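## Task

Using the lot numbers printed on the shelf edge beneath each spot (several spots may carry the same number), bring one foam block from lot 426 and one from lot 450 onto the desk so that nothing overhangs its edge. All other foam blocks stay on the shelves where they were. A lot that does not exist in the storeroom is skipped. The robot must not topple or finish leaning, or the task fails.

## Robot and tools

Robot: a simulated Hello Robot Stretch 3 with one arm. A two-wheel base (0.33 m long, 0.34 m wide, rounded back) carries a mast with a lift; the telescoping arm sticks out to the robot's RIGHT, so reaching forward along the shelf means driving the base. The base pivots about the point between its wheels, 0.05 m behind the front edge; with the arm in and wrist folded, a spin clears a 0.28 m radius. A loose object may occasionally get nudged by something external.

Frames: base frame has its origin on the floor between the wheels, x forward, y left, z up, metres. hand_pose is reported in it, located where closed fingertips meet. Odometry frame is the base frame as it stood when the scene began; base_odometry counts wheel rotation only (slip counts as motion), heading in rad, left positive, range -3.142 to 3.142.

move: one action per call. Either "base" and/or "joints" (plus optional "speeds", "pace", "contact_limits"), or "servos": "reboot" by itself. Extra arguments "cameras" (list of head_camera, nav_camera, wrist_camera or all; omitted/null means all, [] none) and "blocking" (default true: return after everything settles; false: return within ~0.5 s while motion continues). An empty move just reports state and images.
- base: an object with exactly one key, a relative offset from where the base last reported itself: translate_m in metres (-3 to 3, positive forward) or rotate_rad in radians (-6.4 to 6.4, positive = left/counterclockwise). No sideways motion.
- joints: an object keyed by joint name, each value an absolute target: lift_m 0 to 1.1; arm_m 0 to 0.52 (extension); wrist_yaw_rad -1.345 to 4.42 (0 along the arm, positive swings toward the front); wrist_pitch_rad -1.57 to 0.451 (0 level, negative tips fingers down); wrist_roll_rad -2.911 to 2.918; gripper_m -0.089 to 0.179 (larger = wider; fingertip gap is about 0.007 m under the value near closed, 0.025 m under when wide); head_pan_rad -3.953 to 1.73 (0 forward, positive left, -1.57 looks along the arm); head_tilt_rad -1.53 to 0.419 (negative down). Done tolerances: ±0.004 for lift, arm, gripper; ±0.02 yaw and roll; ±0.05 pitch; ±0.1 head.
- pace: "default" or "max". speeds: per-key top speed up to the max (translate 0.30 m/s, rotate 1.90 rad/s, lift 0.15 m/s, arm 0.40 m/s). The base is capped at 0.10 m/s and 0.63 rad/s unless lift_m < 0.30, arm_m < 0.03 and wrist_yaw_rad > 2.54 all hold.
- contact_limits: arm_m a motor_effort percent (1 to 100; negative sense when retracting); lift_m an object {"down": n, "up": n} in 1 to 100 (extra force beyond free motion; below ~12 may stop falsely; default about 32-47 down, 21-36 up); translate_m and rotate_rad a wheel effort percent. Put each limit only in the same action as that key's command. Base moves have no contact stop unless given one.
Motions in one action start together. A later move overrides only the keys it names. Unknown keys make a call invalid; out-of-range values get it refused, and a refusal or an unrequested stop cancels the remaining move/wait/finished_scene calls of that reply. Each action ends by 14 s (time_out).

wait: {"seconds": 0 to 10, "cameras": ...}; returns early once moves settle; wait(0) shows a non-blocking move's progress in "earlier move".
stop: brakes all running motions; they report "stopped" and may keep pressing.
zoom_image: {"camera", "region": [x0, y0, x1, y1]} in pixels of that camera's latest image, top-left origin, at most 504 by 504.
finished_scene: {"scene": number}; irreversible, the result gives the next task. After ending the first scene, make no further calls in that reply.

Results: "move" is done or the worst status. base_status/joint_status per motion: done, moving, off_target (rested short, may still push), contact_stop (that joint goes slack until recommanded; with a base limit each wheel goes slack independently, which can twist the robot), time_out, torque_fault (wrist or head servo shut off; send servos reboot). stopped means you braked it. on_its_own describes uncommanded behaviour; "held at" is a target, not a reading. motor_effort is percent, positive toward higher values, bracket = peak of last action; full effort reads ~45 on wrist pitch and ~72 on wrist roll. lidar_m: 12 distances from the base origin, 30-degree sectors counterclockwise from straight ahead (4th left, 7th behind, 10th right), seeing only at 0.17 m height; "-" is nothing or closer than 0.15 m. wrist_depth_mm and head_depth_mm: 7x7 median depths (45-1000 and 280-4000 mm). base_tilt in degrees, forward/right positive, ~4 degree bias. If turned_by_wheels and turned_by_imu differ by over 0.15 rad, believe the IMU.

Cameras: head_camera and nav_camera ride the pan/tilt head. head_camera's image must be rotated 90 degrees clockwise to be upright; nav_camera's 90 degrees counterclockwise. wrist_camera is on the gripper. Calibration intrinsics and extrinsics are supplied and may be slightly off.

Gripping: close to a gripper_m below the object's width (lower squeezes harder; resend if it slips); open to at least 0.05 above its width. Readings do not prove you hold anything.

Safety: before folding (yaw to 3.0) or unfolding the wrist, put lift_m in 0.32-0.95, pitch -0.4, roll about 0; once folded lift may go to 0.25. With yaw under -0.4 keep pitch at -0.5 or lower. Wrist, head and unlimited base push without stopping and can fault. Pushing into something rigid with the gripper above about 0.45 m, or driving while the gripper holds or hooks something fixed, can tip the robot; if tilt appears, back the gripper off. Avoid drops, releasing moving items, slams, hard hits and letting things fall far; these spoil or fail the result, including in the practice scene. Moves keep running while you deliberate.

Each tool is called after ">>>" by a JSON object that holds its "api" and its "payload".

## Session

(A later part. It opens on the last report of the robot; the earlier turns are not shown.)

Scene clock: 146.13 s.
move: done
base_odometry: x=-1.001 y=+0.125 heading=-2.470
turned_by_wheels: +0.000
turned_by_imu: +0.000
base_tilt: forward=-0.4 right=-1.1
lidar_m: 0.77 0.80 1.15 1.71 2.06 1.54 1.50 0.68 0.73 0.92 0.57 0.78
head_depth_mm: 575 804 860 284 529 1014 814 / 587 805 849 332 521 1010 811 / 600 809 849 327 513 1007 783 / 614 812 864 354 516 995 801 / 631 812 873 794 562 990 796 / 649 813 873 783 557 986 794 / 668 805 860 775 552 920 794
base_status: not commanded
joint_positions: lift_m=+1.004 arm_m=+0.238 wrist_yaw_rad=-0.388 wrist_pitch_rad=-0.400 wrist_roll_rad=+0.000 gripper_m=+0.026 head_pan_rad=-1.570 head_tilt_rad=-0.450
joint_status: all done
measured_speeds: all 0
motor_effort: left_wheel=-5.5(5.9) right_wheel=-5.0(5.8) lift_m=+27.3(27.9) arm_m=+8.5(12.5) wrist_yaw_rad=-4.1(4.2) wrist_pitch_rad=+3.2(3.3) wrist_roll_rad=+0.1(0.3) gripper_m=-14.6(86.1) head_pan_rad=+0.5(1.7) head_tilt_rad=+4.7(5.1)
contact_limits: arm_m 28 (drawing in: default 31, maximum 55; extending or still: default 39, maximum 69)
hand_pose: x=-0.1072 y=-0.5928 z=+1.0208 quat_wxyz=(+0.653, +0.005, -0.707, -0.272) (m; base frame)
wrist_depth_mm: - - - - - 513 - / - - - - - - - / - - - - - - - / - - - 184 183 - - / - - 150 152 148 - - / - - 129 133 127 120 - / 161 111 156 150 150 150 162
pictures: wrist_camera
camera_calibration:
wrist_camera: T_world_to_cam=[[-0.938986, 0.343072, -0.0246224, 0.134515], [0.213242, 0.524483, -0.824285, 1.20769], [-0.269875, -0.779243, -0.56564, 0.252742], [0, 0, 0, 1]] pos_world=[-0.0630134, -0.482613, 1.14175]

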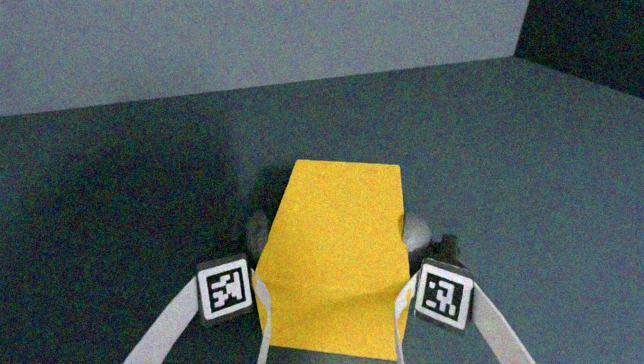

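>>> {"api": "move", "payload": {"joints": {"lift_m": 1.05}, "cameras": []}}

>>> {"api": "move", "payload": {"joints": {"arm_m": 0.0}, "cameras": ["wrist_camera"]}}

>>> {"api": "move", "payload": {"base": {"translate_m": -0.46}, "joints": {"lift_m": 0.85}, "cameras": []}}

>>> {"api": "move", "payload": {"base": {"rotate_rad": 1.6}, "joints": {"lift_m": 0.45, "wrist_yaw_rad": 2.6, "wrist_pitch_rad": -0.4, "head_tilt_rad": -0.6, "head_pan_rad": -1.57}, "pace": "max", "cameras": ["nav_camera"]}}

Scene clock: 166.37 s.
move: done
base_odometry: x=-1.001 y=+0.125 heading=-2.470
turned_by_wheels: +0.000
turned_by_imu: +0.000
base_tilt: forward=-0.3 right=-1.3
lidar_m: 0.77 0.80 1.15 1.71 2.07 1.54 1.50 0.68 0.73 0.92 0.57 0.78
head_depth_mm: 574 808 - 783 555 1017 816 / 586 798 316 308 549 1015 808 / 600 807 316 298 523 1003 783 / 614 810 845 337 567 998 800 / 630 813 874 796 561 988 797 / 648 816 878 786 558 985 796 / 669 805 858 775 553 919 793
base_status: not commanded
joint_positions: lift_m=+1.050 arm_m=+0.238 wrist_yaw_rad=-0.388 wrist_pitch_rad=-0.400 wrist_roll_rad=+0.000 gripper_m=+0.026 head_pan_rad=-1.570 head_tilt_rad=-0.450
joint_status: all done
measured_speeds: all 0
motor_effort: left_wheel=-5.6(6.0) right_wheel=-4.6(5.2) lift_m=+27.8(32.8) arm_m=+0.8(3.2) wrist_yaw_rad=-3.3(3.9) wrist_pitch_rad=+3.2(3.3) wrist_roll_rad=+0.1(0.4) gripper_m=-14.8(15.1) head_pan_rad=+0.5(0.9) head_tilt_rad=+4.7(5.3)
contact_limits: arm_m 28 (drawing in: default 31, maximum 55; extending or still: default 39, maximum 69)
hand_pose: x=-0.1072 y=-0.5928 z=+1.0668 quat_wxyz=(+0.653, +0.005, -0.707, -0.272) (m; base frame)
wrist_depth_mm: - - - - - 516 - / - - - - - - - / - - - - - - - / - - - 184 185 - - / - - 153 152 148 - - / - - 129 133 127 - - / - 95 - 145 134 106 -
pictures: none
No camera images: "cameras" was empty.

Scene clock: 169.33 s.
move: done
base_odometry: x=-1.001 y=+0.125 heading=-2.470
turned_by_wheels: +0.000
turned_by_imu: +0.000
base_tilt: forward=-0.3 right=-1.2
lidar_m: 0.77 0.80 1.15 1.71 2.07 1.55 1.50 0.69 0.73 0.92 0.57 0.78
head_depth_mm: 573 804 860 - - - - / 585 803 866 912 - - - / 599 809 873 914 - - - / 611 811 873 866 565 1031 - / 628 812 876 798 562 991 798 / 646 813 874 788 557 985 795 / 666 808 860 777 554 918 794
base_status: not commanded
joint_positions: lift_m=+1.050 arm_m=+0.001 wrist_yaw_rad=-0.388 wrist_pitch_rad=-0.400 wrist_roll_rad=+0.000 gripper_m=+0.026 head_pan_rad=-1.570 head_tilt_rad=-0.450
joint_status: all done
measured_speeds: all 0
motor_effort: left_wheel=-5.5(6.0) right_wheel=-4.5(5.6) lift_m=+25.8(28.5) arm_m=-12.0(15.0) wrist_yaw_rad=-2.3(4.2) wrist_pitch_rad=+3.2(3.3) wrist_roll_rad=+0.2(0.3) gripper_m=-14.6(15.3) head_pan_rad=+0.9(1.2) head_tilt_rad=+4.2(5.2)
hand_pose: x=-0.1072 y=-0.3553 z=+1.0668 quat_wxyz=(+0.653, +0.005, -0.707, -0.272) (m; base frame)
wrist_depth_mm: - - - - 711 - - / - - - - - - - / - - - - - - - / - - - 184 184 - - / - - 153 152 148 - - / - - 129 133 127 - - / - 94 - 145 135 107 -
pictures: wrist_camera
camera_calibration:
wrist_camera: T_world_to_cam=[[-0.938986, 0.343072, -0.0246224, 0.054202], [0.213242, 0.524483, -0.824285, 1.12109], [-0.269875, -0.779243, -0.56564, 0.463754], [0, 0, 0, 1]] pos_world=[-0.0630134, -0.245213, 1.18775]

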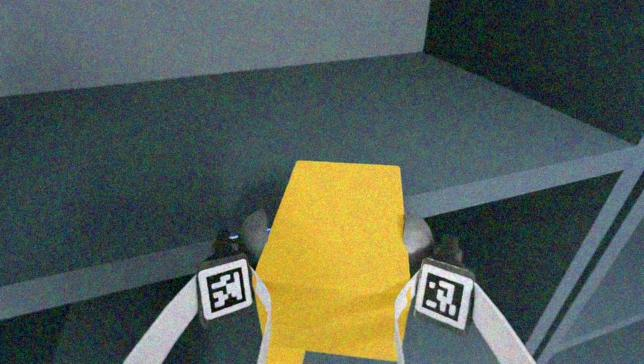

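Scene clock: 175.07 s.
move: done
base_odometry: x=-0.641 y=+0.411 heading=-2.470
turned_by_wheels: +0.000
turned_by_imu: +0.000
base_tilt: forward=-0.4 right=-1.2
lidar_m: 1.22 1.28 1.39 3.79 1.43 1.07 1.04 1.08 0.47 0.46 0.95 0.91
head_depth_mm: 363 381 407 684 529 983 816 / 353 382 422 454 497 542 445 / 472 543 493 460 498 550 443 / 616 796 860 807 540 964 779 / 631 797 860 795 535 995 799 / 650 801 863 785 530 985 792 / 671 802 864 776 551 982 792
base_status: done
joint_positions: lift_m=+0.850 arm_m=+0.001 wrist_yaw_rad=-0.388 wrist_pitch_rad=-0.400 wrist_roll_rad=+0.000 gripper_m=+0.026 head_pan_rad=-1.570 head_tilt_rad=-0.450
joint_status: all done
measured_speeds: all 0
motor_effort: left_wheel=-4.7(10.5) right_wheel=-7.2(12.0) lift_m=+26.8(27.2) arm_m=-4.1(12.4) wrist_yaw_rad=-2.4(4.4) wrist_pitch_rad=+3.1(3.3) wrist_roll_rad=-0.2(0.4) gripper_m=-14.5(15.4) head_pan_rad=-0.8(0.9) head_tilt_rad=+2.6(4.7)
hand_pose: x=-0.1072 y=-0.3553 z=+0.8668 quat_wxyz=(+0.653, +0.005, -0.707, -0.272) (m; base frame)
wrist_depth_mm: - - - 206 - - 834 / - - - 224 - - 915 / - - - 238 - - 942 / - - - 185 184 - - / - - 153 151 148 - - / - - 129 133 127 - - / - 94 - 144 136 107 972
pictures: none
No camera images: "cameras" was empty.

Scene clock: 178.57 s.
move: done
base_odometry: x=-0.641 y=+0.411 heading=-0.870
turned_by_wheels: +1.600
turned_by_imu: +1.575
base_tilt: forward=-0.2 right=-1.3
lidar_m: 3.79 1.42 1.07 1.04 1.09 0.47 0.46 0.95 0.91 1.22 1.28 1.39
head_depth_mm: 1007 1100 1223 1372 1571 1497 1217 / 998 1100 1231 1378 1574 1483 1251 / 1001 1097 1221 1374 1562 1484 1232 / 1004 1104 1216 1372 1566 1467 1222 / 1008 1103 1226 1381 1573 1466 1223 / 1009 1111 1237 1391 1590 1465 1225 / 1018 1115 1234 1395 1599 1448 1206
base_status: done
joint_positions: lift_m=+0.450 arm_m=+0.001 wrist_yaw_rad=+2.597 wrist_pitch_rad=-0.415 wrist_roll_rad=+0.000 gripper_m=+0.026 head_pan_rad=-1.570 head_tilt_rad=-0.600
joint_status: all done
measured_speeds: all 0
motor_effort: left_wheel=-8.0(13.8) right_wheel=+8.6(12.5) lift_m=+27.8(28.0) arm_m=-9.4(9.5) wrist_yaw_rad=+3.3(7.9) wrist_pitch_rad=+2.4(4.8) wrist_roll_rad=+0.3(0.3) gripper_m=-14.6(15.1) head_pan_rad=-0.5(1.2) head_tilt_rad=-5.1(6.9)
hand_pose: x=+0.0952 y=+0.0466 z=+0.4633 quat_wxyz=(+0.327, +0.705, -0.045, +0.627) (m; base frame)
wrist_depth_mm: - - - - - - - / - - - - - - - / - - - - - - - / 983 - - 185 948 988 960 / 848 846 155 152 156 811 808 / 707 744 129 133 127 691 689 / 213 102 586 148 145 590 606
pictures: nav_camera (sideways)
camera_calibration:
nav_camera: T_world_to_cam=[[0.0175715, -0.542764, 0.839702, -1.04965], [-0.999786, -0.0186888, 0.00884141, 0.0448131], [0.0108943, -0.839678, -0.542976, 0.659805], [0, 0, 0, 1]] pos_world=[0.0560593, -0.0148496, 1.23925]

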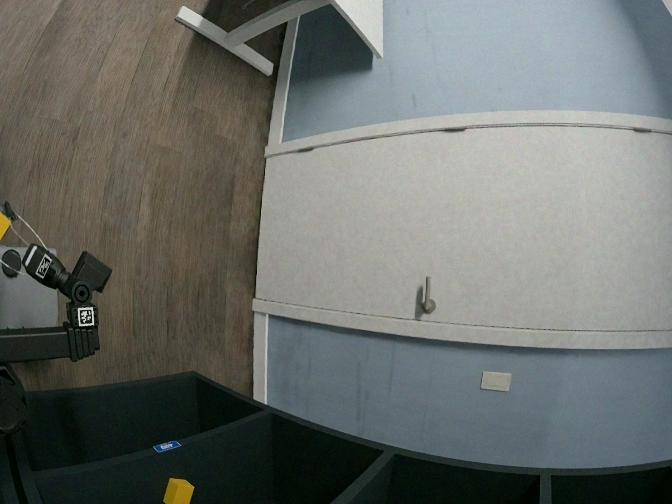

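>>> {"api": "move", "payload": {"joints": {"lift_m": 0.285}, "pace": "max", "cameras": []}}

>>> {"api": "move", "payload": {"base": {"translate_m": 1.27}, "pace": "max", "contact_limits": {"translate_m": 50}, "cameras": ["head_camera"]}}

Scene clock: 191.80 s.
move: done
base_odometry: x=-0.641 y=+0.411 heading=-0.870
turned_by_wheels: +0.000
turned_by_imu: +0.000
base_tilt: forward=-0.2 right=-1.3
lidar_m: 3.79 1.42 1.07 1.04 1.09 0.47 0.46 0.95 0.91 1.22 1.29 1.39
head_depth_mm: 1008 1102 1226 1373 1567 1502 1220 / 1000 1095 1230 1379 1569 1488 1233 / 998 1096 1215 1372 1567 1467 1235 / 1002 1102 1225 1368 1564 1473 1229 / 1008 1111 1238 1382 1586 1467 1225 / 1009 1111 1234 1384 1593 1453 1215 / 1019 1114 1237 1401 1610 1444 1216
base_status: not commanded
joint_positions: lift_m=+0.285 arm_m=+0.001 wrist_yaw_rad=+2.597 wrist_pitch_rad=-0.416 wrist_roll_rad=+0.000 gripper_m=+0.026 head_pan_rad=-1.570 head_tilt_rad=-0.600
joint_status: all done
measured_speeds: all 0
motor_effort: left_wheel=-7.6(8.4) right_wheel=+8.7(9.3) lift_m=+26.3(30.2) arm_m=-9.9(13.2) wrist_yaw_rad=+1.7(3.2) wrist_pitch_rad=+2.5(2.5) wrist_roll_rad=+0.0(0.3) gripper_m=-14.4(15.2) head_pan_rad=-0.5(1.6) head_tilt_rad=-4.0(5.0)
hand_pose: x=+0.0951 y=+0.0466 z=+0.2981 quat_wxyz=(+0.327, +0.705, -0.045, +0.627) (m; base frame)
wrist_depth_mm: - - - - - - - / - - - - - - - / 878 940 910 903 895 889 881 / 731 721 739 185 677 711 711 / 596 602 156 151 157 585 582 / 501 530 129 132 127 499 502 / 213 102 277 148 144 428 432
pictures: none
No camera images: "cameras" was empty.

Scene clock: 197.40 s.
move: done
base_odometry: x=+0.177 y=-0.560 heading=-0.871
turned_by_wheels: +0.000
turned_by_imu: +0.001
base_tilt: forward=-0.2 right=-1.2
lidar_m: 2.56 1.34 1.01 0.99 1.04 1.47 1.71 1.74 1.33 0.82 0.79 1.43
head_depth_mm: 1057 1160 1276 1445 1629 1493 1252 / 1064 1162 1285 1393 867 728 1245 / 1065 1170 1291 1113 828 724 1235 / 1067 1171 1303 1101 820 717 1223 / 1075 1178 1309 1091 817 1350 1221 / 1078 1183 1317 1076 811 1338 1213 / 1081 1187 1317 1066 804 1134 1210
base_status: done
joint_positions: lift_m=+0.285 arm_m=+0.001 wrist_yaw_rad=+2.597 wrist_pitch_rad=-0.416 wrist_roll_rad=+0.000 gripper_m=+0.026 head_pan_rad=-1.570 head_tilt_rad=-0.600
joint_status: not commanded
measured_speeds: all 0
motor_effort: left_wheel=-1.3(13.5) right_wheel=+9.1(15.2) lift_m=+27.0(29.5) arm_m=-3.0(10.2) wrist_yaw_rad=+2.4(3.1) wrist_pitch_rad=+2.4(2.6) wrist_roll_rad=+0.0(0.3) gripper_m=-14.7(15.2) head_pan_rad=-2.1(2.1) head_tilt_rad=-3.1(4.6)
contact_limits: translate_m 50 (maximum 100)
hand_pose: x=+0.0950 y=+0.0466 z=+0.2981 quat_wxyz=(+0.327, +0.705, -0.045, +0.627) (m; base frame)
wrist_depth_mm: - - - - - - - / - - - - - - - / 879 877 924 911 902 883 871 / 733 721 726 185 675 708 700 / 612 605 155 151 156 591 586 / 499 524 129 132 127 498 500 / 213 101 276 147 145 424 434
pictures: head_camera (sideways)
camera_calibration:
head_camera: T_world_to_cam=[[-0.0467907, 0.5202, -0.852762, 1.12526], [0.997502, -0.0208906, -0.0674762, 0.0813463], [-0.0529158, -0.853789, -0.517923, 0.629911], [0, 0, 0, 1]] pos_world=[0.00484065, -0.0458477, 1.29131]

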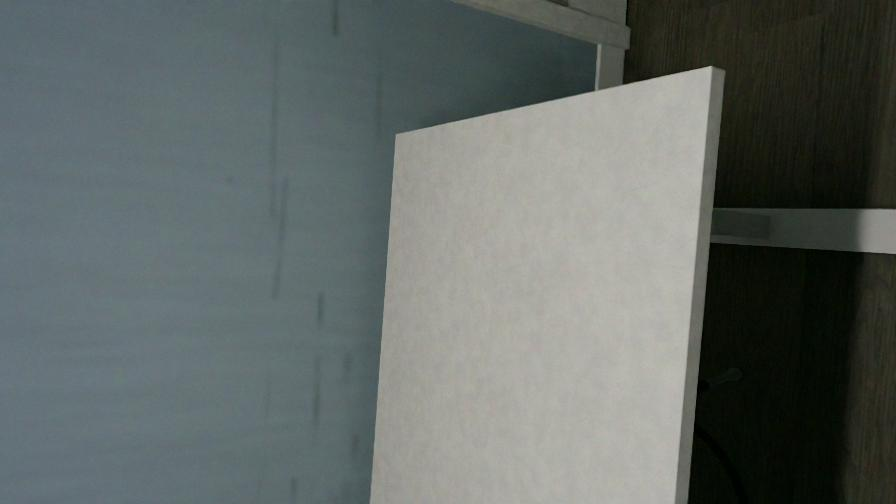

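>>> {"api": "move", "payload": {"joints": {"lift_m": 0.785}, "pace": "max", "cameras": []}}

>>> {"api": "move", "payload": {"joints": {"wrist_yaw_rad": 0.0, "wrist_pitch_rad": -0.38}, "cameras": []}}

>>> {"api": "move", "payload": {"joints": {"arm_m": 0.3}, "speeds": {"arm_m": 0.25}, "cameras": []}}

>>> {"api": "move", "payload": {"joints": {"lift_m": 0.735}, "cameras": ["wrist_camera"]}}

>>> {"api": "move", "payload": {"joints": {"lift_m": 0.725}, "speeds": {"lift_m": 0.04}, "cameras": ["wrist_camera"]}}

Scene clock: 217.50 s.
move: done
base_odometry: x=+0.177 y=-0.560 heading=-0.871
turned_by_wheels: +0.000
turned_by_imu: +0.000
base_tilt: forward=-0.4 right=-1.3
lidar_m: 2.56 1.34 1.01 0.98 1.04 1.47 1.71 1.74 1.33 0.82 0.79 1.42
head_depth_mm: 1056 1154 1281 1434 1622 1500 1249 / 1055 1168 1290 1396 868 727 1239 / 1063 1161 1294 1112 830 725 1239 / 1068 1170 1300 1100 824 718 1224 / 1072 1176 1309 1094 815 1343 1225 / 1075 1188 1311 1080 813 1346 1215 / 1079 1183 1318 1065 808 1129 1209
base_status: not commanded
joint_positions: lift_m=+0.785 arm_m=+0.001 wrist_yaw_rad=+2.597 wrist_pitch_rad=-0.416 wrist_roll_rad=+0.000 gripper_m=+0.026 head_pan_rad=-1.570 head_tilt_rad=-0.600
joint_status: all done
measured_speeds: all 0
motor_effort: left_wheel=-0.9(1.6) right_wheel=+8.6(10.3) lift_m=+27.1(32.8) arm_m=+7.0(7.0) wrist_yaw_rad=+1.6(3.0) wrist_pitch_rad=+2.6(2.6) wrist_roll_rad=+0.1(0.3) gripper_m=-14.6(15.2) head_pan_rad=-2.3(2.6) head_tilt_rad=-2.0(3.4)
contact_limits: translate_m 50 (maximum 100)
hand_pose: x=+0.0950 y=+0.0466 z=+0.7981 quat_wxyz=(+0.327, +0.705, -0.045, +0.627) (m; base frame)
wrist_depth_mm: - - - - - - - / - - - - - - - / 888 - - - - - - / - - - 185 - - - / - - 156 152 156 - - / - - 129 133 127 - - / 214 111 923 147 145 938 940
pictures: none
No camera images: "cameras" was empty.

Scene clock: 219.80 s.
move: done
base_odometry: x=+0.177 y=-0.560 heading=-0.871
turned_by_wheels: +0.000
turned_by_imu: +0.000
base_tilt: forward=-0.2 right=-1.3
lidar_m: 2.56 1.34 1.01 0.98 1.04 1.47 1.71 1.73 1.33 0.82 0.79 1.42
head_depth_mm: 1054 1155 1278 1441 1618 1503 1249 / 1057 1160 1288 1397 865 727 1238 / 1067 1165 1295 1105 830 701 494 / 1069 1172 1309 1099 823 549 341 / 1069 1175 1309 1091 815 713 1192 / 1077 1185 1313 1079 811 1341 1216 / 1080 1186 1319 1068 806 1129 1218
base_status: not commanded
joint_positions: lift_m=+0.785 arm_m=+0.001 wrist_yaw_rad=+0.003 wrist_pitch_rad=-0.404 wrist_roll_rad=+0.000 gripper_m=+0.026 head_pan_rad=-1.570 head_tilt_rad=-0.600
joint_status: all done
measured_speeds: all 0
motor_effort: left_wheel=-0.9(1.7) right_wheel=+9.7(9.8) lift_m=+23.8(27.3) arm_m=+9.5(10.0) wrist_yaw_rad=-3.2(7.1) wrist_pitch_rad=+4.0(5.7) wrist_roll_rad=-0.3(0.3) gripper_m=-14.7(15.3) head_pan_rad=-2.2(2.8) head_tilt_rad=-2.0(2.9)
contact_limits: translate_m 50 (maximum 100)
hand_pose: x=-0.0208 y=-0.3717 z=+0.8009 quat_wxyz=(+0.693, +0.143, -0.692, -0.141) (m; base frame)
wrist_depth_mm: - - - - - - - / - - - - - - - / - - - - - - - / - - - 185 184 378 - / - - 153 152 148 - - / - - 129 132 127 - - / 992 111 925 147 139 935 942
pictures: none
No camera images: "cameras" was empty.

Scene clock: 223.00 s.
move: done
base_odometry: x=+0.177 y=-0.560 heading=-0.871
turned_by_wheels: +0.000
turned_by_imu: +0.000
base_tilt: forward=-0.3 right=-1.2
lidar_m: 2.56 1.34 1.01 0.99 1.04 1.47 1.71 1.74 1.33 0.82 0.79 1.43
head_depth_mm: 1051 1155 1284 1433 1623 1422 296 / 1061 1160 1289 1394 427 350 1182 / 1061 1161 1292 1109 486 722 1225 / 1064 1177 1300 1098 513 718 1228 / 1079 1171 1309 1085 816 1346 1222 / 1079 1185 1315 1077 810 1343 1214 / 1084 1189 1323 1068 804 1131 1219
base_status: not commanded
joint_positions: lift_m=+0.785 arm_m=+0.300 wrist_yaw_rad=+0.003 wrist_pitch_rad=-0.403 wrist_roll_rad=+0.000 gripper_m=+0.026 head_pan_rad=-1.570 head_tilt_rad=-0.600
joint_status: all done
measured_speeds: all 0
motor_effort: left_wheel=-1.2(1.5) right_wheel=+9.3(9.8) lift_m=+27.1(27.2) arm_m=+12.9(15.0) wrist_yaw_rad=-2.2(4.5) wrist_pitch_rad=+3.8(4.0) wrist_roll_rad=+0.2(0.3) gripper_m=-14.8(15.1) head_pan_rad=-2.4(3.3) head_tilt_rad=-1.2(2.5)
contact_limits: translate_m 50 (maximum 100)
hand_pose: x=-0.0209 y=-0.6712 z=+0.8010 quat_wxyz=(+0.693, +0.143, -0.692, -0.141) (m; base frame)
wrist_depth_mm: - - - - - - - / - - - - - - - / - - - - - - - / - - - 185 183 - - / - - 153 152 148 - - / - - 129 133 127 - - / - 95 - 145 135 107 -
pictures: none
No camera images: "cameras" was empty.

Scene clock: 224.30 s.
move: done
base_odometry: x=+0.177 y=-0.560 heading=-0.871
turned_by_wheels: +0.000
turned_by_imu: +0.000
base_tilt: forward=-0.3 right=-1.3
lidar_m: 2.55 1.34 1.01 0.99 1.04 1.47 1.71 1.74 1.33 0.81 0.79 1.42
head_depth_mm: 1054 1152 1274 1450 1621 1501 1191 / 1056 1163 1292 1398 866 398 346 / 1067 1170 1288 1111 517 680 1235 / 1069 1171 1293 1101 555 697 1233 / 1073 1178 1308 1089 816 1343 1225 / 1071 1177 1314 1079 812 1340 1211 / 1082 1192 1311 1070 802 1132 1211
base_status: not commanded
joint_positions: lift_m=+0.735 arm_m=+0.300 wrist_yaw_rad=+0.003 wrist_pitch_rad=-0.403 wrist_roll_rad=+0.000 gripper_m=+0.026 head_pan_rad=-1.570 head_tilt_rad=-0.600
joint_status: all done
measured_speeds: all 0
motor_effort: left_wheel=-1.2(1.6) right_wheel=+8.9(10.1) lift_m=+25.3(26.3) arm_m=+10.2(12.4) wrist_yaw_rad=-3.3(4.5) wrist_pitch_rad=+3.8(3.9) wrist_roll_rad=-0.3(0.3) gripper_m=-14.4(15.0) head_pan_rad=-2.8(3.3) head_tilt_rad=-1.1(1.9)
contact_limits: translate_m 50 (maximum 100)
hand_pose: x=-0.0209 y=-0.6712 z=+0.7511 quat_wxyz=(+0.693, +0.143, -0.692, -0.141) (m; base frame)
wrist_depth_mm: - - - - - - - / - - - - - - - / - - - - - - - / - - - 184 184 - - / - - 151 151 148 - - / - - 129 132 127 - - / - 94 - 144 135 107 -
pictures: wrist_camera
camera_calibration:
wrist_camera: T_world_to_cam=[[-0.998892, -0.0400195, -0.0247491, -0.022501], [-0.00240328, 0.568677, -0.822557, 1.03193], [0.0469926, -0.821587, -0.568144, 0.0424009], [0, 0, 0, 1]] pos_world=[-0.0219886, -0.552899, 0.872354]

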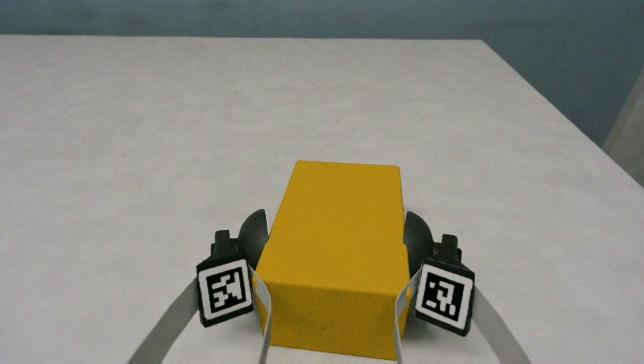

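Scene clock: 225.03 s.
move: done
base_odometry: x=+0.177 y=-0.560 heading=-0.871
turned_by_wheels: +0.000
turned_by_imu: +0.000
base_tilt: forward=-0.3 right=-1.2
lidar_m: 2.56 1.34 1.01 0.99 1.04 1.47 1.71 1.73 1.33 0.81 0.79 1.42
head_depth_mm: 1055 1162 1281 1444 1623 1503 1227 / 1063 1164 1292 1397 868 410 352 / 1060 1162 1296 1110 520 681 1229 / 1067 1175 1300 1107 575 698 1222 / 1071 1181 1309 1088 815 1345 1226 / 1079 1177 1313 1074 811 1346 1221 / 1084 1182 1319 1069 805 1133 1211
base_status: not commanded
joint_positions: lift_m=+0.725 arm_m=+0.300 wrist_yaw_rad=+0.002 wrist_pitch_rad=-0.368 wrist_roll_rad=+0.000 gripper_m=+0.026 head_pan_rad=-1.570 head_tilt_rad=-0.600
joint_status: all done
measured_speeds: all 0
motor_effort: left_wheel=-1.1(1.4) right_wheel=+7.7(9.2) lift_m=+16.6(26.3) arm_m=+9.3(11.0) wrist_yaw_rad=-2.1(3.7) wrist_pitch_rad=-2.6(3.8) wrist_roll_rad=+0.0(0.3) gripper_m=-14.4(14.9) head_pan_rad=-3.3(3.3) head_tilt_rad=-1.0(1.7)
contact_limits: translate_m 50 (maximum 100)
hand_pose: x=-0.0210 y=-0.6754 z=+0.7491 quat_wxyz=(+0.696, +0.130, -0.695, -0.129) (m; base frame)
wrist_depth_mm: - - - - - - - / - - - - - - - / - - - - - - - / - - - 187 186 - - / - - 153 152 148 - - / - - 129 132 127 - - / - 94 - 142 133 106 -
pictures: wrist_camera
camera_calibration:
wrist_camera: T_world_to_cam=[[-0.998917, -0.0401727, -0.0234843, -0.0239354], [-0.00189584, 0.53939, -0.842054, 1.02763], [0.0464948, -0.841097, -0.538882, 0.00273065], [0, 0, 0, 1]] pos_world=[-0.0220882, -0.552956, 0.866225]

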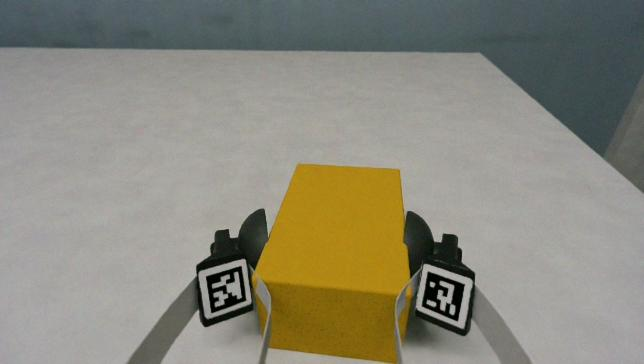

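>>> {"api": "move", "payload": {"joints": {"lift_m": 0.729}, "cameras": []}}

>>> {"api": "move", "payload": {"joints": {"gripper_m": 0.17}, "cameras": []}}

>>> {"api": "move", "payload": {"joints": {"arm_m": 0.0}, "pace": "max", "cameras": ["wrist_camera"]}}

>>> {"api": "move", "payload": {"base": {"translate_m": 0.4}, "joints": {"lift_m": 0.33, "wrist_yaw_rad": 3.0, "wrist_pitch_rad": -0.4, "gripper_m": 0.03, "head_pan_rad": 0.7, "head_tilt_rad": -0.3}, "pace": "max", "cameras": ["nav_camera"]}}

>>> {"api": "move", "payload": {"joints": {"lift_m": 0.285}, "pace": "max", "cameras": []}}

>>> {"api": "move", "payload": {"base": {"translate_m": 1.68}, "pace": "max", "contact_limits": {"translate_m": 50}, "cameras": ["nav_camera"]}}

Scene clock: 241.53 s.
move: done
base_odometry: x=+0.177 y=-0.560 heading=-0.871
turned_by_wheels: +0.000
turned_by_imu: +0.000
base_tilt: forward=-0.4 right=-1.3
lidar_m: 2.56 1.34 1.01 0.98 1.04 1.47 1.71 1.73 1.34 0.81 0.79 1.43
head_depth_mm: 1056 1159 1284 1443 1618 1491 1209 / 1060 1164 1287 1398 866 408 351 / 1064 1171 1292 1109 517 680 1237 / 1066 1169 1304 1103 567 676 1224 / 1072 1175 1297 1089 813 1344 1228 / 1077 1177 1306 1076 812 1340 1223 / 1076 1186 1311 1070 809 1133 1205
base_status: not commanded
joint_positions: lift_m=+0.729 arm_m=+0.300 wrist_yaw_rad=+0.002 wrist_pitch_rad=-0.379 wrist_roll_rad=+0.000 gripper_m=+0.026 head_pan_rad=-1.570 head_tilt_rad=-0.600
joint_status: all done
measured_speeds: all 0
motor_effort: left_wheel=-1.0(1.3) right_wheel=+7.7(8.8) lift_m=+28.0(28.0) arm_m=+4.5(5.7) wrist_yaw_rad=-2.1(3.1) wrist_pitch_rad=-0.7(2.7) wrist_roll_rad=+0.0(0.2) gripper_m=-14.8(15.0) head_pan_rad=-3.3(3.6) head_tilt_rad=+0.3(0.6)
contact_limits: translate_m 50 (maximum 100)
hand_pose: x=-0.0210 y=-0.6741 z=+0.7506 quat_wxyz=(+0.695, +0.134, -0.694, -0.133) (m; base frame)
wrist_depth_mm: - - - - - - - / - - - - - - - / - - - - - - - / - - - 185 178 - - / - - 153 151 148 - - / - - 130 132 127 - - / - 94 - 144 134 106 -
pictures: none
No camera images: "cameras" was empty.

Scene clock: 243.53 s.
move: done
base_odometry: x=+0.177 y=-0.560 heading=-0.871
turned_by_wheels: +0.000
turned_by_imu: +0.000
base_tilt: forward=-0.3 right=-1.1
lidar_m: 2.56 1.34 1.01 0.99 1.04 1.47 1.71 1.74 1.33 0.82 0.79 1.43
head_depth_mm: 1054 1157 1279 1442 1627 1498 1215 / 1057 1163 1285 1398 865 408 352 / 1065 1166 1291 1112 518 684 1233 / 1068 1176 1302 1101 568 678 1223 / 1073 1185 1309 1091 788 1335 1227 / 1076 1183 1311 1081 812 1345 1216 / 1081 1185 1317 1070 805 1135 1211
base_status: not commanded
joint_positions: lift_m=+0.729 arm_m=+0.300 wrist_yaw_rad=+0.002 wrist_pitch_rad=-0.392 wrist_roll_rad=+0.000 gripper_m=+0.170 head_pan_rad=-1.570 head_tilt_rad=-0.600
joint_status: all done
measured_speeds: all 0
motor_effort: left_wheel=-1.1(1.6) right_wheel=+8.2(9.0) lift_m=+27.3(28.7) arm_m=+1.7(5.1) wrist_yaw_rad=-2.3(4.1) wrist_pitch_rad=+1.7(1.8) wrist_roll_rad=-0.1(0.3) gripper_m=+0.9(84.8) head_pan_rad=-3.2(3.6) head_tilt_rad=+0.4(0.9)
contact_limits: translate_m 50 (maximum 100)
hand_pose: x=-0.0210 y=-0.6726 z=+0.7476 quat_wxyz=(+0.694, +0.139, -0.693, -0.137) (m; base frame)
wrist_depth_mm: - - - - - - - / - - - - - - - / - - - - - - - / - - - 179 180 - - / - 143 - 147 152 - - / - 124 - 133 130 - - / - - - 145 141 - 106
pictures: none
No camera images: "cameras" was empty.

Scene clock: 245.53 s.
move: done
base_odometry: x=+0.177 y=-0.560 heading=-0.871
turned_by_wheels: +0.000
turned_by_imu: +0.000
base_tilt: forward=-0.3 right=-1.1
lidar_m: 2.56 1.34 1.01 0.99 1.04 1.46 1.71 1.74 1.33 0.82 0.79 1.42
head_depth_mm: 1052 1154 1281 1450 1629 1488 1250 / 1061 1158 1286 1397 866 727 1237 / 1064 1171 1293 1112 831 726 1179 / 1065 1176 1298 1102 793 722 385 / 1072 1175 1304 1092 816 1341 1186 / 1075 1183 1312 1079 811 1343 1217 / 1080 1181 1313 1070 806 1132 1215
base_status: not commanded
joint_positions: lift_m=+0.729 arm_m=+0.001 wrist_yaw_rad=+0.002 wrist_pitch_rad=-0.394 wrist_roll_rad=+0.000 gripper_m=+0.170 head_pan_rad=-1.570 head_tilt_rad=-0.600
joint_status: all done
measured_speeds: all 0
motor_effort: left_wheel=-1.2(1.5) right_wheel=+8.0(8.7) lift_m=+26.6(27.8) arm_m=-11.0(14.1) wrist_yaw_rad=-2.8(4.1) wrist_pitch_rad=+2.1(2.1) wrist_roll_rad=-0.1(0.3) gripper_m=+0.8(1.1) head_pan_rad=-2.9(3.8) head_tilt_rad=+0.4(1.1)
contact_limits: translate_m 50 (maximum 100)
hand_pose: x=-0.0210 y=-0.3729 z=+0.7472 quat_wxyz=(+0.694, +0.139, -0.693, -0.138) (m; base frame)
wrist_depth_mm: - - - - - - - / - - - 388 - - - / - - - - - - - / - - - - - - - / - - - - - - - / 123 140 - - - - - / 116 909 913 926 926 910 106
pictures: wrist_camera
camera_calibration:
wrist_camera: T_world_to_cam=[[-0.998916, -0.0396067, -0.0244373, -0.010906], [-0.00199306, 0.561019, -0.827801, 0.86024], [0.0464962, -0.826855, -0.56049, 0.277624], [0, 0, 0, 1]] pos_world=[-0.0220882, -0.253488, 0.867447]

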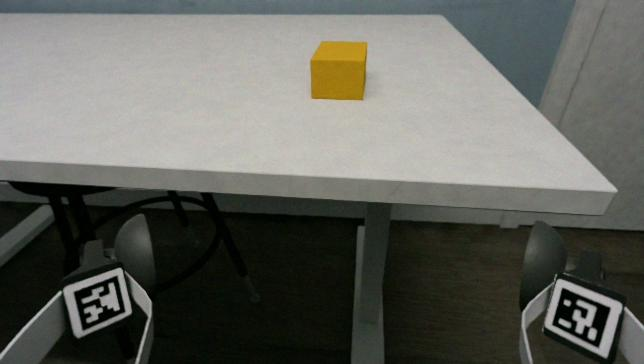

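Scene clock: 250.50 s.
move: done
base_odometry: x=+0.435 y=-0.866 heading=-0.871
turned_by_wheels: +0.000
turned_by_imu: +0.000
base_tilt: forward=-0.2 right=-1.3
lidar_m: 2.16 1.31 1.00 0.97 1.02 1.44 2.10 1.77 0.94 0.66 0.89 1.96
head_depth_mm: 1993 2066 2127 2176 2266 2048 1563 / 2140 2216 2300 2367 2462 2030 1551 / 2349 2406 2501 2576 2660 2027 1543 / 1234 1308 1376 1457 1566 1775 1532 / 1115 1164 1223 1290 1365 1437 1475 / 1012 1056 1099 1152 1211 1283 1345 / 924 959 996 1043 1089 1140 1197
base_status: done
joint_positions: lift_m=+0.330 arm_m=+0.001 wrist_yaw_rad=+2.997 wrist_pitch_rad=-0.414 wrist_roll_rad=+0.000 gripper_m=+0.030 head_pan_rad=+0.700 head_tilt_rad=-0.300
joint_status: all done
measured_speeds: all 0
motor_effort: left_wheel=+3.6(9.4) right_wheel=+6.0(12.9) lift_m=+27.4(29.6) arm_m=+8.2(10.7) wrist_yaw_rad=+1.6(6.3) wrist_pitch_rad=+2.0(5.2) wrist_roll_rad=+0.0(0.4) gripper_m=+0.5(83.2) head_pan_rad=-3.2(6.0) head_tilt_rad=-3.2(7.7)
hand_pose: x=+0.0111 y=+0.0771 z=+0.3436 quat_wxyz=(+0.195, +0.700, +0.095, +0.680) (m; base frame)
wrist_depth_mm: - 137 - - 961 - - / - 147 - - - - - / - 162 977 - - - 981 / 826 186 741 805 804 786 764 / 673 644 205 642 659 649 646 / 576 565 130 147 130 549 554 / 495 508 260 323 467 488 483
pictures: nav_camera (sideways)
camera_calibration:
nav_camera: T_world_to_cam=[[0.19563, 0.187128, 0.962659, -1.21117], [0.655201, -0.755331, 0.0136781, 0.0284202], [0.729686, 0.628059, -0.270372, 0.300686], [0, 0, 0, 1]] pos_world=[-0.00108721, 0.0592619, 1.24685]

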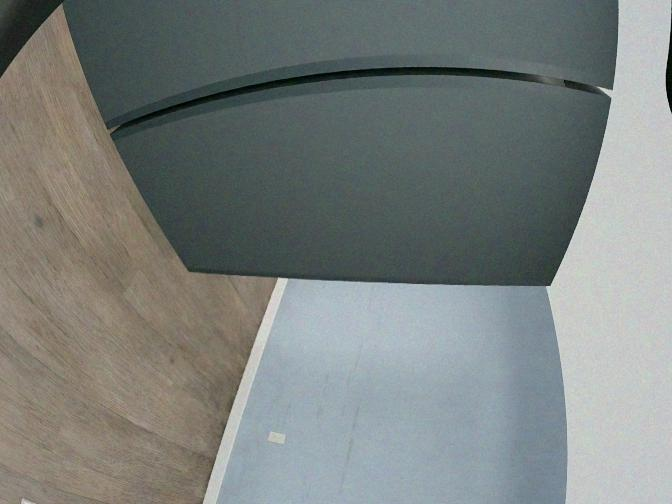

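Scene clock: 251.57 s.
move: done
base_odometry: x=+0.435 y=-0.866 heading=-0.871
turned_by_wheels: +0.000
turned_by_imu: +0.000
base_tilt: forward=-0.5 right=-1.2
lidar_m: 2.16 1.31 1.00 0.97 1.02 1.44 2.11 1.76 0.94 0.66 0.89 1.96
head_depth_mm: 1996 2054 2123 2206 2279 2057 1562 / 2133 2216 2295 2369 2468 2039 1556 / 2315 2429 2498 2618 2651 2033 1533 / 1238 1307 1379 1461 1545 1783 1540 / 1110 1164 1228 1289 1360 1442 1475 / 1011 1057 1102 1154 1201 1272 1352 / 932 962 999 1039 1087 1142 1202
base_status: not commanded
joint_positions: lift_m=+0.285 arm_m=+0.001 wrist_yaw_rad=+2.997 wrist_pitch_rad=-0.414 wrist_roll_rad=+0.000 gripper_m=+0.030 head_pan_rad=+0.700 head_tilt_rad=-0.300
joint_status: all done
measured_speeds: all 0
motor_effort: left_wheel=+3.3(3.9) right_wheel=+5.8(6.5) lift_m=+23.8(26.8) arm_m=+11.3(12.3) wrist_yaw_rad=+1.6(3.2) wrist_pitch_rad=+2.1(2.2) wrist_roll_rad=+0.0(0.3) gripper_m=-0.1(0.7) head_pan_rad=-3.6(3.8) head_tilt_rad=-3.3(3.9)
hand_pose: x=+0.0111 y=+0.0770 z=+0.2985 quat_wxyz=(+0.195, +0.700, +0.095, +0.680) (m; base frame)
wrist_depth_mm: - 137 - - 965 - - / - 147 - - - - - / 977 161 881 908 913 890 865 / 740 185 665 728 719 713 705 / 613 586 205 558 588 588 585 / 520 515 130 148 130 504 499 / 434 279 130 276 422 437 432
pictures: none
No camera images: "cameras" was empty.

Scene clock: 258.57 s.
move: done
base_odometry: x=+1.518 y=-2.151 heading=-0.871
turned_by_wheels: +0.000
turned_by_imu: +0.001
base_tilt: forward=-0.3 right=-1.3
lidar_m: 0.50 0.53 0.75 2.35 1.16 1.32 3.76 1.28 1.29 1.39 0.68 0.51
head_depth_mm: 438 452 467 482 499 518 539 / 472 488 505 524 547 568 591 / 514 532 553 574 600 627 655 / 559 583 609 635 665 698 736 / 617 646 675 710 750 793 833 / 687 722 762 806 857 911 970 / 776 821 872 933 997 1067 1160
base_status: done
joint_positions: lift_m=+0.285 arm_m=+0.001 wrist_yaw_rad=+2.998 wrist_pitch_rad=-0.414 wrist_roll_rad=+0.000 gripper_m=+0.030 head_pan_rad=+0.700 head_tilt_rad=-0.301
joint_status: not commanded
measured_speeds: all 0
motor_effort: left_wheel=+3.5(13.7) right_wheel=+2.8(13.7) lift_m=+28.4(30.1) arm_m=+12.3(13.7) wrist_yaw_rad=+2.0(3.1) wrist_pitch_rad=+2.1(2.3) wrist_roll_rad=-0.2(0.5) gripper_m=+0.4(0.9) head_pan_rad=-2.6(3.7) head_tilt_rad=+0.8(3.7)
contact_limits: translate_m 50 (maximum 100)
hand_pose: x=+0.0110 y=+0.0770 z=+0.2985 quat_wxyz=(+0.195, +0.700, +0.095, +0.680) (m; base frame)
wrist_depth_mm: - 137 - - - - - / - 147 - - - - - / 890 162 883 916 913 850 - / 737 186 663 715 709 711 - / 604 588 205 558 595 583 573 / 513 517 130 148 130 505 498 / 441 279 130 275 420 438 439
pictures: nav_camera (sideways)
camera_calibration:
nav_camera: T_world_to_cam=[[0.196135, 0.187476, 0.962488, -1.21086], [0.655028, -0.755481, 0.0136734, 0.0283593], [0.729705, 0.627775, -0.270978, 0.301495], [0, 0, 0, 1]] pos_world=[-0.00108773, 0.0591597, 1.24675]

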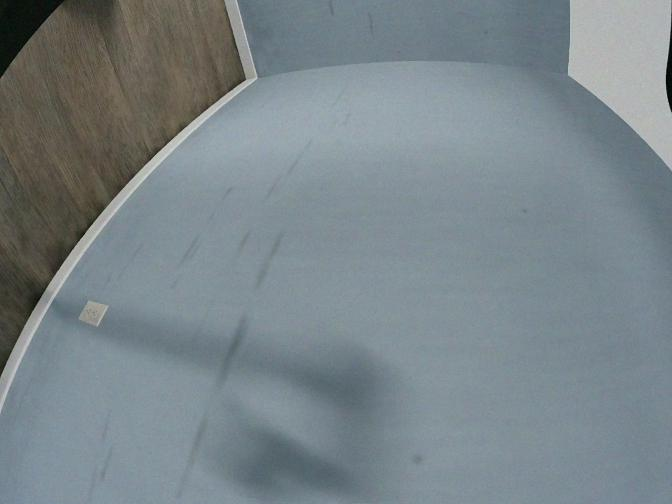

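>>> {"api": "move", "payload": {"base": {"rotate_rad": 1.587}, "pace": "max", "cameras": []}}

>>> {"api": "move", "payload": {"base": {"translate_m": 1.78}, "joints": {"head_pan_rad": -1.75, "head_tilt_rad": -0.6}, "pace": "max", "contact_limits": {"translate_m": 50}, "cameras": []}}

>>> {"api": "move", "payload": {"base": {"rotate_rad": -1.595}, "pace": "max", "cameras": ["nav_camera"]}}

>>> {"api": "move", "payload": {"base": {"translate_m": -0.9}, "pace": "max", "contact_limits": {"translate_m": 50}, "cameras": ["head_camera","nav_camera"]}}

Scene clock: 275.27 s.
move: done
base_odometry: x=+1.518 y=-2.151 heading=+0.716
turned_by_wheels: +1.587
turned_by_imu: +1.555
base_tilt: forward=-0.4 right=-1.2
lidar_m: 2.33 1.03 1.32 3.74 1.28 1.28 1.39 0.68 0.52 0.50 0.53 0.75
head_depth_mm: 987 1069 1166 1287 2343 1948 1559 / 876 915 972 1050 1153 1257 1390 / 933 968 1009 1044 1095 1148 1216 / 1026 1067 1109 1157 1223 1276 1339 / 1128 1176 1226 1291 1362 1441 1480 / 1252 1310 1388 1468 1552 1662 1529 / 1409 1496 1591 1691 1818 1842 1520
base_status: done
joint_positions: lift_m=+0.285 arm_m=+0.001 wrist_yaw_rad=+2.998 wrist_pitch_rad=-0.414 wrist_roll_rad=+0.000 gripper_m=+0.030 head_pan_rad=+0.700 head_tilt_rad=-0.301
joint_status: not commanded
measured_speeds: all 0
motor_effort: left_wheel=-6.7(14.7) right_wheel=+7.4(14.4) lift_m=+27.0(27.8) arm_m=-0.1(11.5) wrist_yaw_rad=+1.3(3.0) wrist_pitch_rad=+2.2(2.3) wrist_roll_rad=-0.1(0.3) gripper_m=-0.2(0.8) head_pan_rad=-2.1(2.6) head_tilt_rad=+2.8(3.9)
hand_pose: x=+0.0110 y=+0.0770 z=+0.2985 quat_wxyz=(+0.195, +0.700, +0.095, +0.680) (m; base frame)
wrist_depth_mm: - 137 - - - - - / - 148 - - - - - / 912 162 885 919 908 895 886 / 741 186 669 730 721 704 700 / 607 581 207 555 585 581 583 / 520 516 130 149 130 501 497 / 441 279 130 276 420 441 437
pictures: none
No camera images: "cameras" was empty.

Scene clock: 282.60 s.
move: done
base_odometry: x=+2.861 y=-0.982 heading=+0.716
turned_by_wheels: +0.000
turned_by_imu: +0.002
base_tilt: forward=-0.4 right=-1.2
lidar_m: 0.59 0.62 0.88 1.40 0.61 0.65 1.95 0.79 0.59 0.58 0.61 0.60
head_depth_mm: 482 534 597 675 782 924 1128 / 476 525 587 662 764 897 1091 / 469 516 575 651 746 875 1057 / 462 509 566 637 729 858 1029 / 456 502 556 628 715 832 997 / 450 494 549 614 701 813 966 / 445 486 538 605 686 793 940
base_status: done
joint_positions: lift_m=+0.285 arm_m=+0.001 wrist_yaw_rad=+2.998 wrist_pitch_rad=-0.414 wrist_roll_rad=+0.000 gripper_m=+0.030 head_pan_rad=-1.750 head_tilt_rad=-0.600
joint_status: all done
measured_speeds: all 0
motor_effort: left_wheel=-1.0(11.2) right_wheel=+9.7(17.6) lift_m=+25.0(27.6) arm_m=-10.9(12.7) wrist_yaw_rad=+1.8(3.0) wrist_pitch_rad=+2.1(2.3) wrist_roll_rad=+0.1(0.3) gripper_m=+0.1(1.3) head_pan_rad=+3.4(5.1) head_tilt_rad=+3.6(7.9)
contact_limits: translate_m 50 (maximum 100)
hand_pose: x=+0.0110 y=+0.0770 z=+0.2985 quat_wxyz=(+0.195, +0.700, +0.096, +0.680) (m; base frame)
wrist_depth_mm: - 137 - - - - - / - 147 - - - - - / - 160 869 913 915 884 702 / - 185 676 725 705 705 672 / 589 589 206 558 591 585 595 / 515 515 129 148 130 505 502 / 442 278 130 274 422 437 434
pictures: none
No camera images: "cameras" was empty.

Scene clock: 284.73 s.
move: done
base_odometry: x=+2.861 y=-0.982 heading=-0.879
turned_by_wheels: -1.595
turned_by_imu: -1.564
base_tilt: forward=-0.3 right=-1.2
lidar_m: 0.58 0.61 0.60 0.59 0.62 0.87 1.44 0.61 0.65 1.96 0.79 0.59
head_depth_mm: 2751 2870 887 896 913 926 941 / 2733 2910 3290 2500 1686 1218 1187 / 2702 2887 3176 2500 1849 1480 1241 / 2646 2879 3191 2468 1842 1466 1227 / 2593 2866 3107 2447 1830 1464 1224 / 2567 2772 3085 2412 1818 1460 1218 / 2549 2706 2965 2360 1799 1447 1212
base_status: done
joint_positions: lift_m=+0.285 arm_m=+0.001 wrist_yaw_rad=+2.998 wrist_pitch_rad=-0.414 wrist_roll_rad=+0.000 gripper_m=+0.030 head_pan_rad=-1.750 head_tilt_rad=-0.599
joint_status: not commanded
measured_speeds: all 0
motor_effort: left_wheel=+5.0(14.7) right_wheel=-8.3(15.3) lift_m=+24.9(25.5) arm_m=-12.0(13.2) wrist_yaw_rad=+1.3(2.9) wrist_pitch_rad=+2.1(2.2) wrist_roll_rad=+0.0(0.3) gripper_m=+0.0(0.9) head_pan_rad=+2.7(3.8) head_tilt_rad=+2.1(3.9)
hand_pose: x=+0.0110 y=+0.0770 z=+0.2985 quat_wxyz=(+0.195, +0.700, +0.096, +0.680) (m; base frame)
wrist_depth_mm: - 137 - - - - - / - 147 - - - - - / - 161 170 - - - - / 715 182 192 692 695 710 687 / 616 586 206 556 592 594 582 / 517 513 130 148 130 503 493 / 439 280 130 275 417 440 439
pictures: nav_camera (sideways)
camera_calibration:
nav_camera: T_world_to_cam=[[-0.0796788, -0.536489, 0.840137, -1.04961], [-0.986997, 0.160495, 0.00888079, 0.044622], [-0.139602, -0.828505, -0.542301, 0.659853], [0, 0, 0, 1]] pos_world=[0.0525272, -0.0235733, 1.23926]

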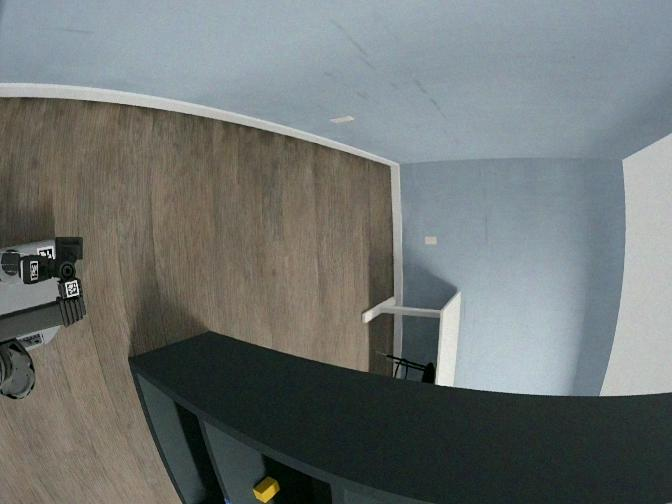

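Scene clock: 289.10 s.
move: done
base_odometry: x=+2.286 y=-0.289 heading=-0.879
turned_by_wheels: +0.000
turned_by_imu: -0.001
base_tilt: forward=-0.3 right=-1.2
lidar_m: 1.47 0.85 0.64 0.62 0.66 0.92 1.41 0.57 0.62 0.83 0.57 0.56
head_depth_mm: 711 775 804 603 793 839 774 / 700 774 836 597 499 880 769 / 690 759 818 592 494 876 748 / 681 748 807 584 491 867 741 / 671 734 793 521 467 820 721 / 660 726 782 531 464 862 720 / 653 715 768 568 461 855 716
base_status: done
joint_positions: lift_m=+0.285 arm_m=+0.001 wrist_yaw_rad=+2.998 wrist_pitch_rad=-0.414 wrist_roll_rad=+0.000 gripper_m=+0.030 head_pan_rad=-1.750 head_tilt_rad=-0.599
joint_status: not commanded
measured_speeds: all 0
motor_effort: left_wheel=-4.2(12.6) right_wheel=-4.4(18.4) lift_m=+27.1(27.5) arm_m=-9.6(12.4) wrist_yaw_rad=+0.6(2.9) wrist_pitch_rad=+2.1(2.3) wrist_roll_rad=-0.1(0.3) gripper_m=+0.0(0.9) head_pan_rad=+1.8(3.7) head_tilt_rad=+1.1(3.0)
contact_limits: translate_m 50 (maximum 100)
hand_pose: x=+0.0110 y=+0.0770 z=+0.2985 quat_wxyz=(+0.195, +0.700, +0.096, +0.680) (m; base frame)
wrist_depth_mm: - 137 - - - - - / - 147 - - - - - / - 161 169 - - - - / 714 183 219 723 714 705 708 / 610 580 205 562 590 596 588 / 521 513 130 148 130 501 504 / 440 278 130 274 418 440 434
pictures: head_camera (sideways), nav_camera (sideways)
camera_calibration:
head_camera: T_world_to_cam=[[0.0468963, 0.519525, -0.853167, 1.12528], [0.977668, -0.199035, -0.0674598, 0.081423], [-0.204857, -0.830951, -0.517257, 0.629988], [0, 0, 0, 1]] pos_world=[-0.00331867, -0.044916, 1.29141]
nav_camera: T_world_to_cam=[[-0.0796788, -0.536489, 0.840137, -1.04961], [-0.986997, 0.160495, 0.00888079, 0.044622], [-0.139602, -0.828505, -0.542301, 0.659853], [0, 0, 0, 1]] pos_world=[0.0525272, -0.0235733, 1.23926]

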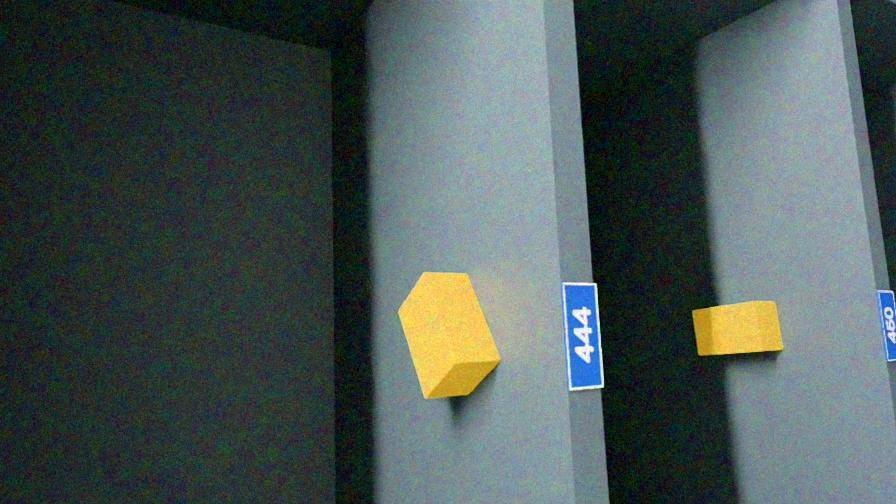

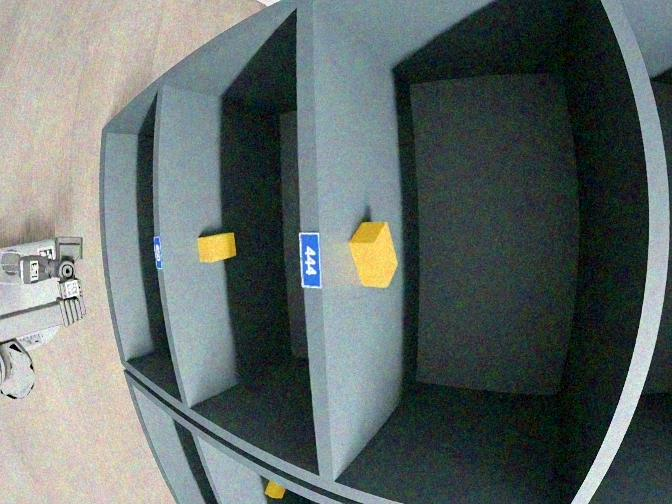

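>>> {"api": "zoom_image", "payload": {"camera": "head_camera", "region": [856, 275, 896, 375]}}

>>> {"api": "move", "payload": {"joints": {"lift_m": 0.6, "wrist_pitch_rad": -0.4, "gripper_m": 0.17, "head_pan_rad": -1.57}, "pace": "max", "cameras": []}}

>>> {"api": "move", "payload": {"joints": {"wrist_yaw_rad": 0.0, "wrist_pitch_rad": -0.35, "lift_m": 0.57}, "cameras": ["head_camera","wrist_camera"]}}

Scaled by 5.040 from the camera's 896x504 image, which has a finer 1280x720 frame.

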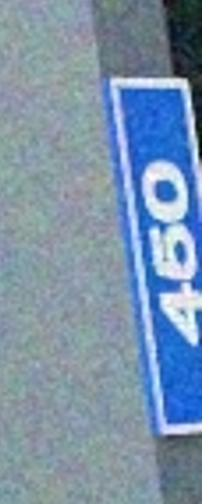

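Scene clock: 300.37 s.
move: done
base_odometry: x=+2.286 y=-0.289 heading=-0.879
turned_by_wheels: +0.000
turned_by_imu: +0.000
base_tilt: forward=-0.4 right=-1.2
lidar_m: 1.47 0.85 0.64 0.62 0.66 0.92 1.40 0.57 0.62 0.84 0.57 0.56
head_depth_mm: 667 730 797 603 482 885 738 / 668 733 793 597 479 879 730 / 670 736 791 538 475 875 729 / 672 741 797 524 472 848 723 / 676 742 802 581 485 866 721 / 677 744 804 573 483 858 735 / 681 748 797 568 478 854 730
base_status: not commanded
joint_positions: lift_m=+0.600 arm_m=+0.001 wrist_yaw_rad=+2.998 wrist_pitch_rad=-0.414 wrist_roll_rad=+0.000 gripper_m=+0.170 head_pan_rad=-1.566 head_tilt_rad=-0.599
joint_status: all done
measured_speeds: all 0
motor_effort: left_wheel=-4.3(5.1) right_wheel=-6.0(6.3) lift_m=+27.3(33.1) arm_m=-5.9(7.7) wrist_yaw_rad=+2.3(2.8) wrist_pitch_rad=+2.1(5.9) wrist_roll_rad=+0.2(0.3) gripper_m=+0.3(83.7) head_pan_rad=-3.0(4.0) head_tilt_rad=-1.9(2.4)
contact_limits: translate_m 50 (maximum 100)
hand_pose: x=+0.0110 y=+0.0770 z=+0.6135 quat_wxyz=(+0.195, +0.700, +0.096, +0.680) (m; base frame)
wrist_depth_mm: - 137 - - - - - / - 148 - - - - - / - 161 170 - - - - / - 178 188 - - - - / - 147 206 - - - - / - 126 240 886 875 861 872 / 116 762 277 757 765 737 106
pictures: none
No camera images: "cameras" was empty.

Scene clock: 302.87 s.
move: done
base_odometry: x=+2.286 y=-0.289 heading=-0.879
turned_by_wheels: +0.000
turned_by_imu: +0.000
base_tilt: forward=-0.2 right=-1.2
lidar_m: 1.47 0.86 0.64 0.62 0.65 0.92 1.41 0.57 0.62 0.83 0.57 0.57
head_depth_mm: 668 729 798 602 484 886 738 / 669 735 793 597 479 880 732 / 670 736 794 539 475 875 730 / 673 740 796 523 472 847 727 / 677 744 796 580 485 862 724 / 675 743 800 575 483 860 735 / 681 748 793 568 478 858 732
base_status: not commanded
joint_positions: lift_m=+0.570 arm_m=+0.001 wrist_yaw_rad=+0.003 wrist_pitch_rad=-0.371 wrist_roll_rad=+0.000 gripper_m=+0.170 head_pan_rad=-1.570 head_tilt_rad=-0.599
joint_status: all done
measured_speeds: all 0
motor_effort: left_wheel=-4.5(4.9) right_wheel=-5.6(6.1) lift_m=+24.1(27.6) arm_m=-4.2(6.2) wrist_yaw_rad=-3.0(6.2) wrist_pitch_rad=+3.4(6.5) wrist_roll_rad=+0.1(0.3) gripper_m=+0.6(1.2) head_pan_rad=-2.8(3.7) head_tilt_rad=-3.0(3.9)
contact_limits: translate_m 50 (maximum 100)
hand_pose: x=-0.0208 y=-0.3756 z=+0.5933 quat_wxyz=(+0.695, +0.132, -0.694, -0.130) (m; base frame)
wrist_depth_mm: - - - - - - - / - - - - - - - / - - - - - - - / 316 313 313 296 305 304 304 / 266 256 266 263 262 260 258 / 117 140 222 221 220 213 219 / - 227 220 - 206 203 106
pictures: head_camera (sideways), wrist_camera
camera_calibration:
head_camera: T_world_to_cam=[[-0.0467688, 0.519539, -0.853166, 1.12584], [0.997503, -0.020951, -0.0674393, 0.0813025], [-0.052912, -0.85419, -0.517262, 0.629088], [0, 0, 0, 1]] pos_world=[0.00484073, -0.0458509, 1.29141]
wrist_camera: T_world_to_cam=[[-0.998883, -0.0409511, -0.0235762, -0.0155893], [-0.00240145, 0.542288, -0.84019, 0.73468], [0.0471918, -0.839194, -0.54178, 0.173364], [0, 0, 0, 1]] pos_world=[-0.0219889, -0.25356, 0.710828]

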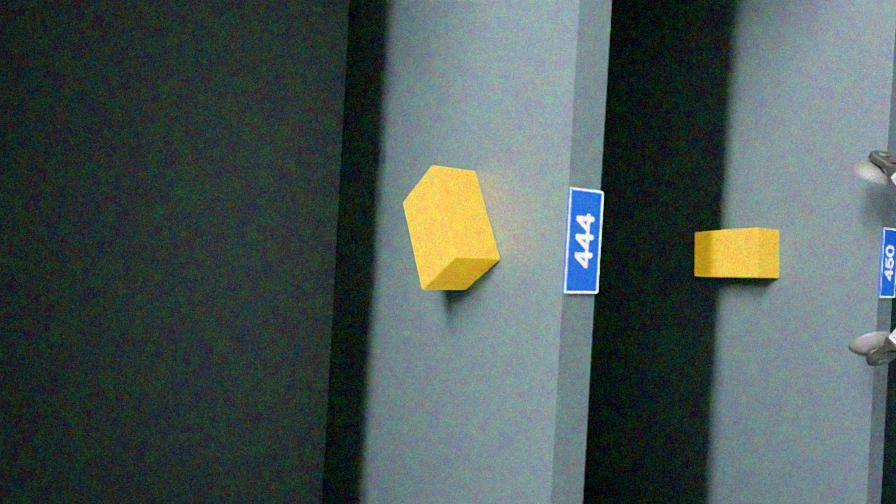

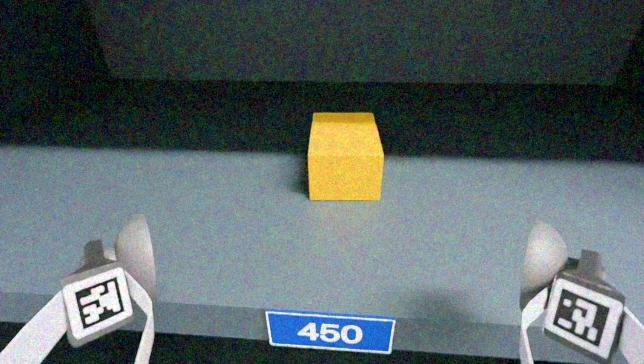

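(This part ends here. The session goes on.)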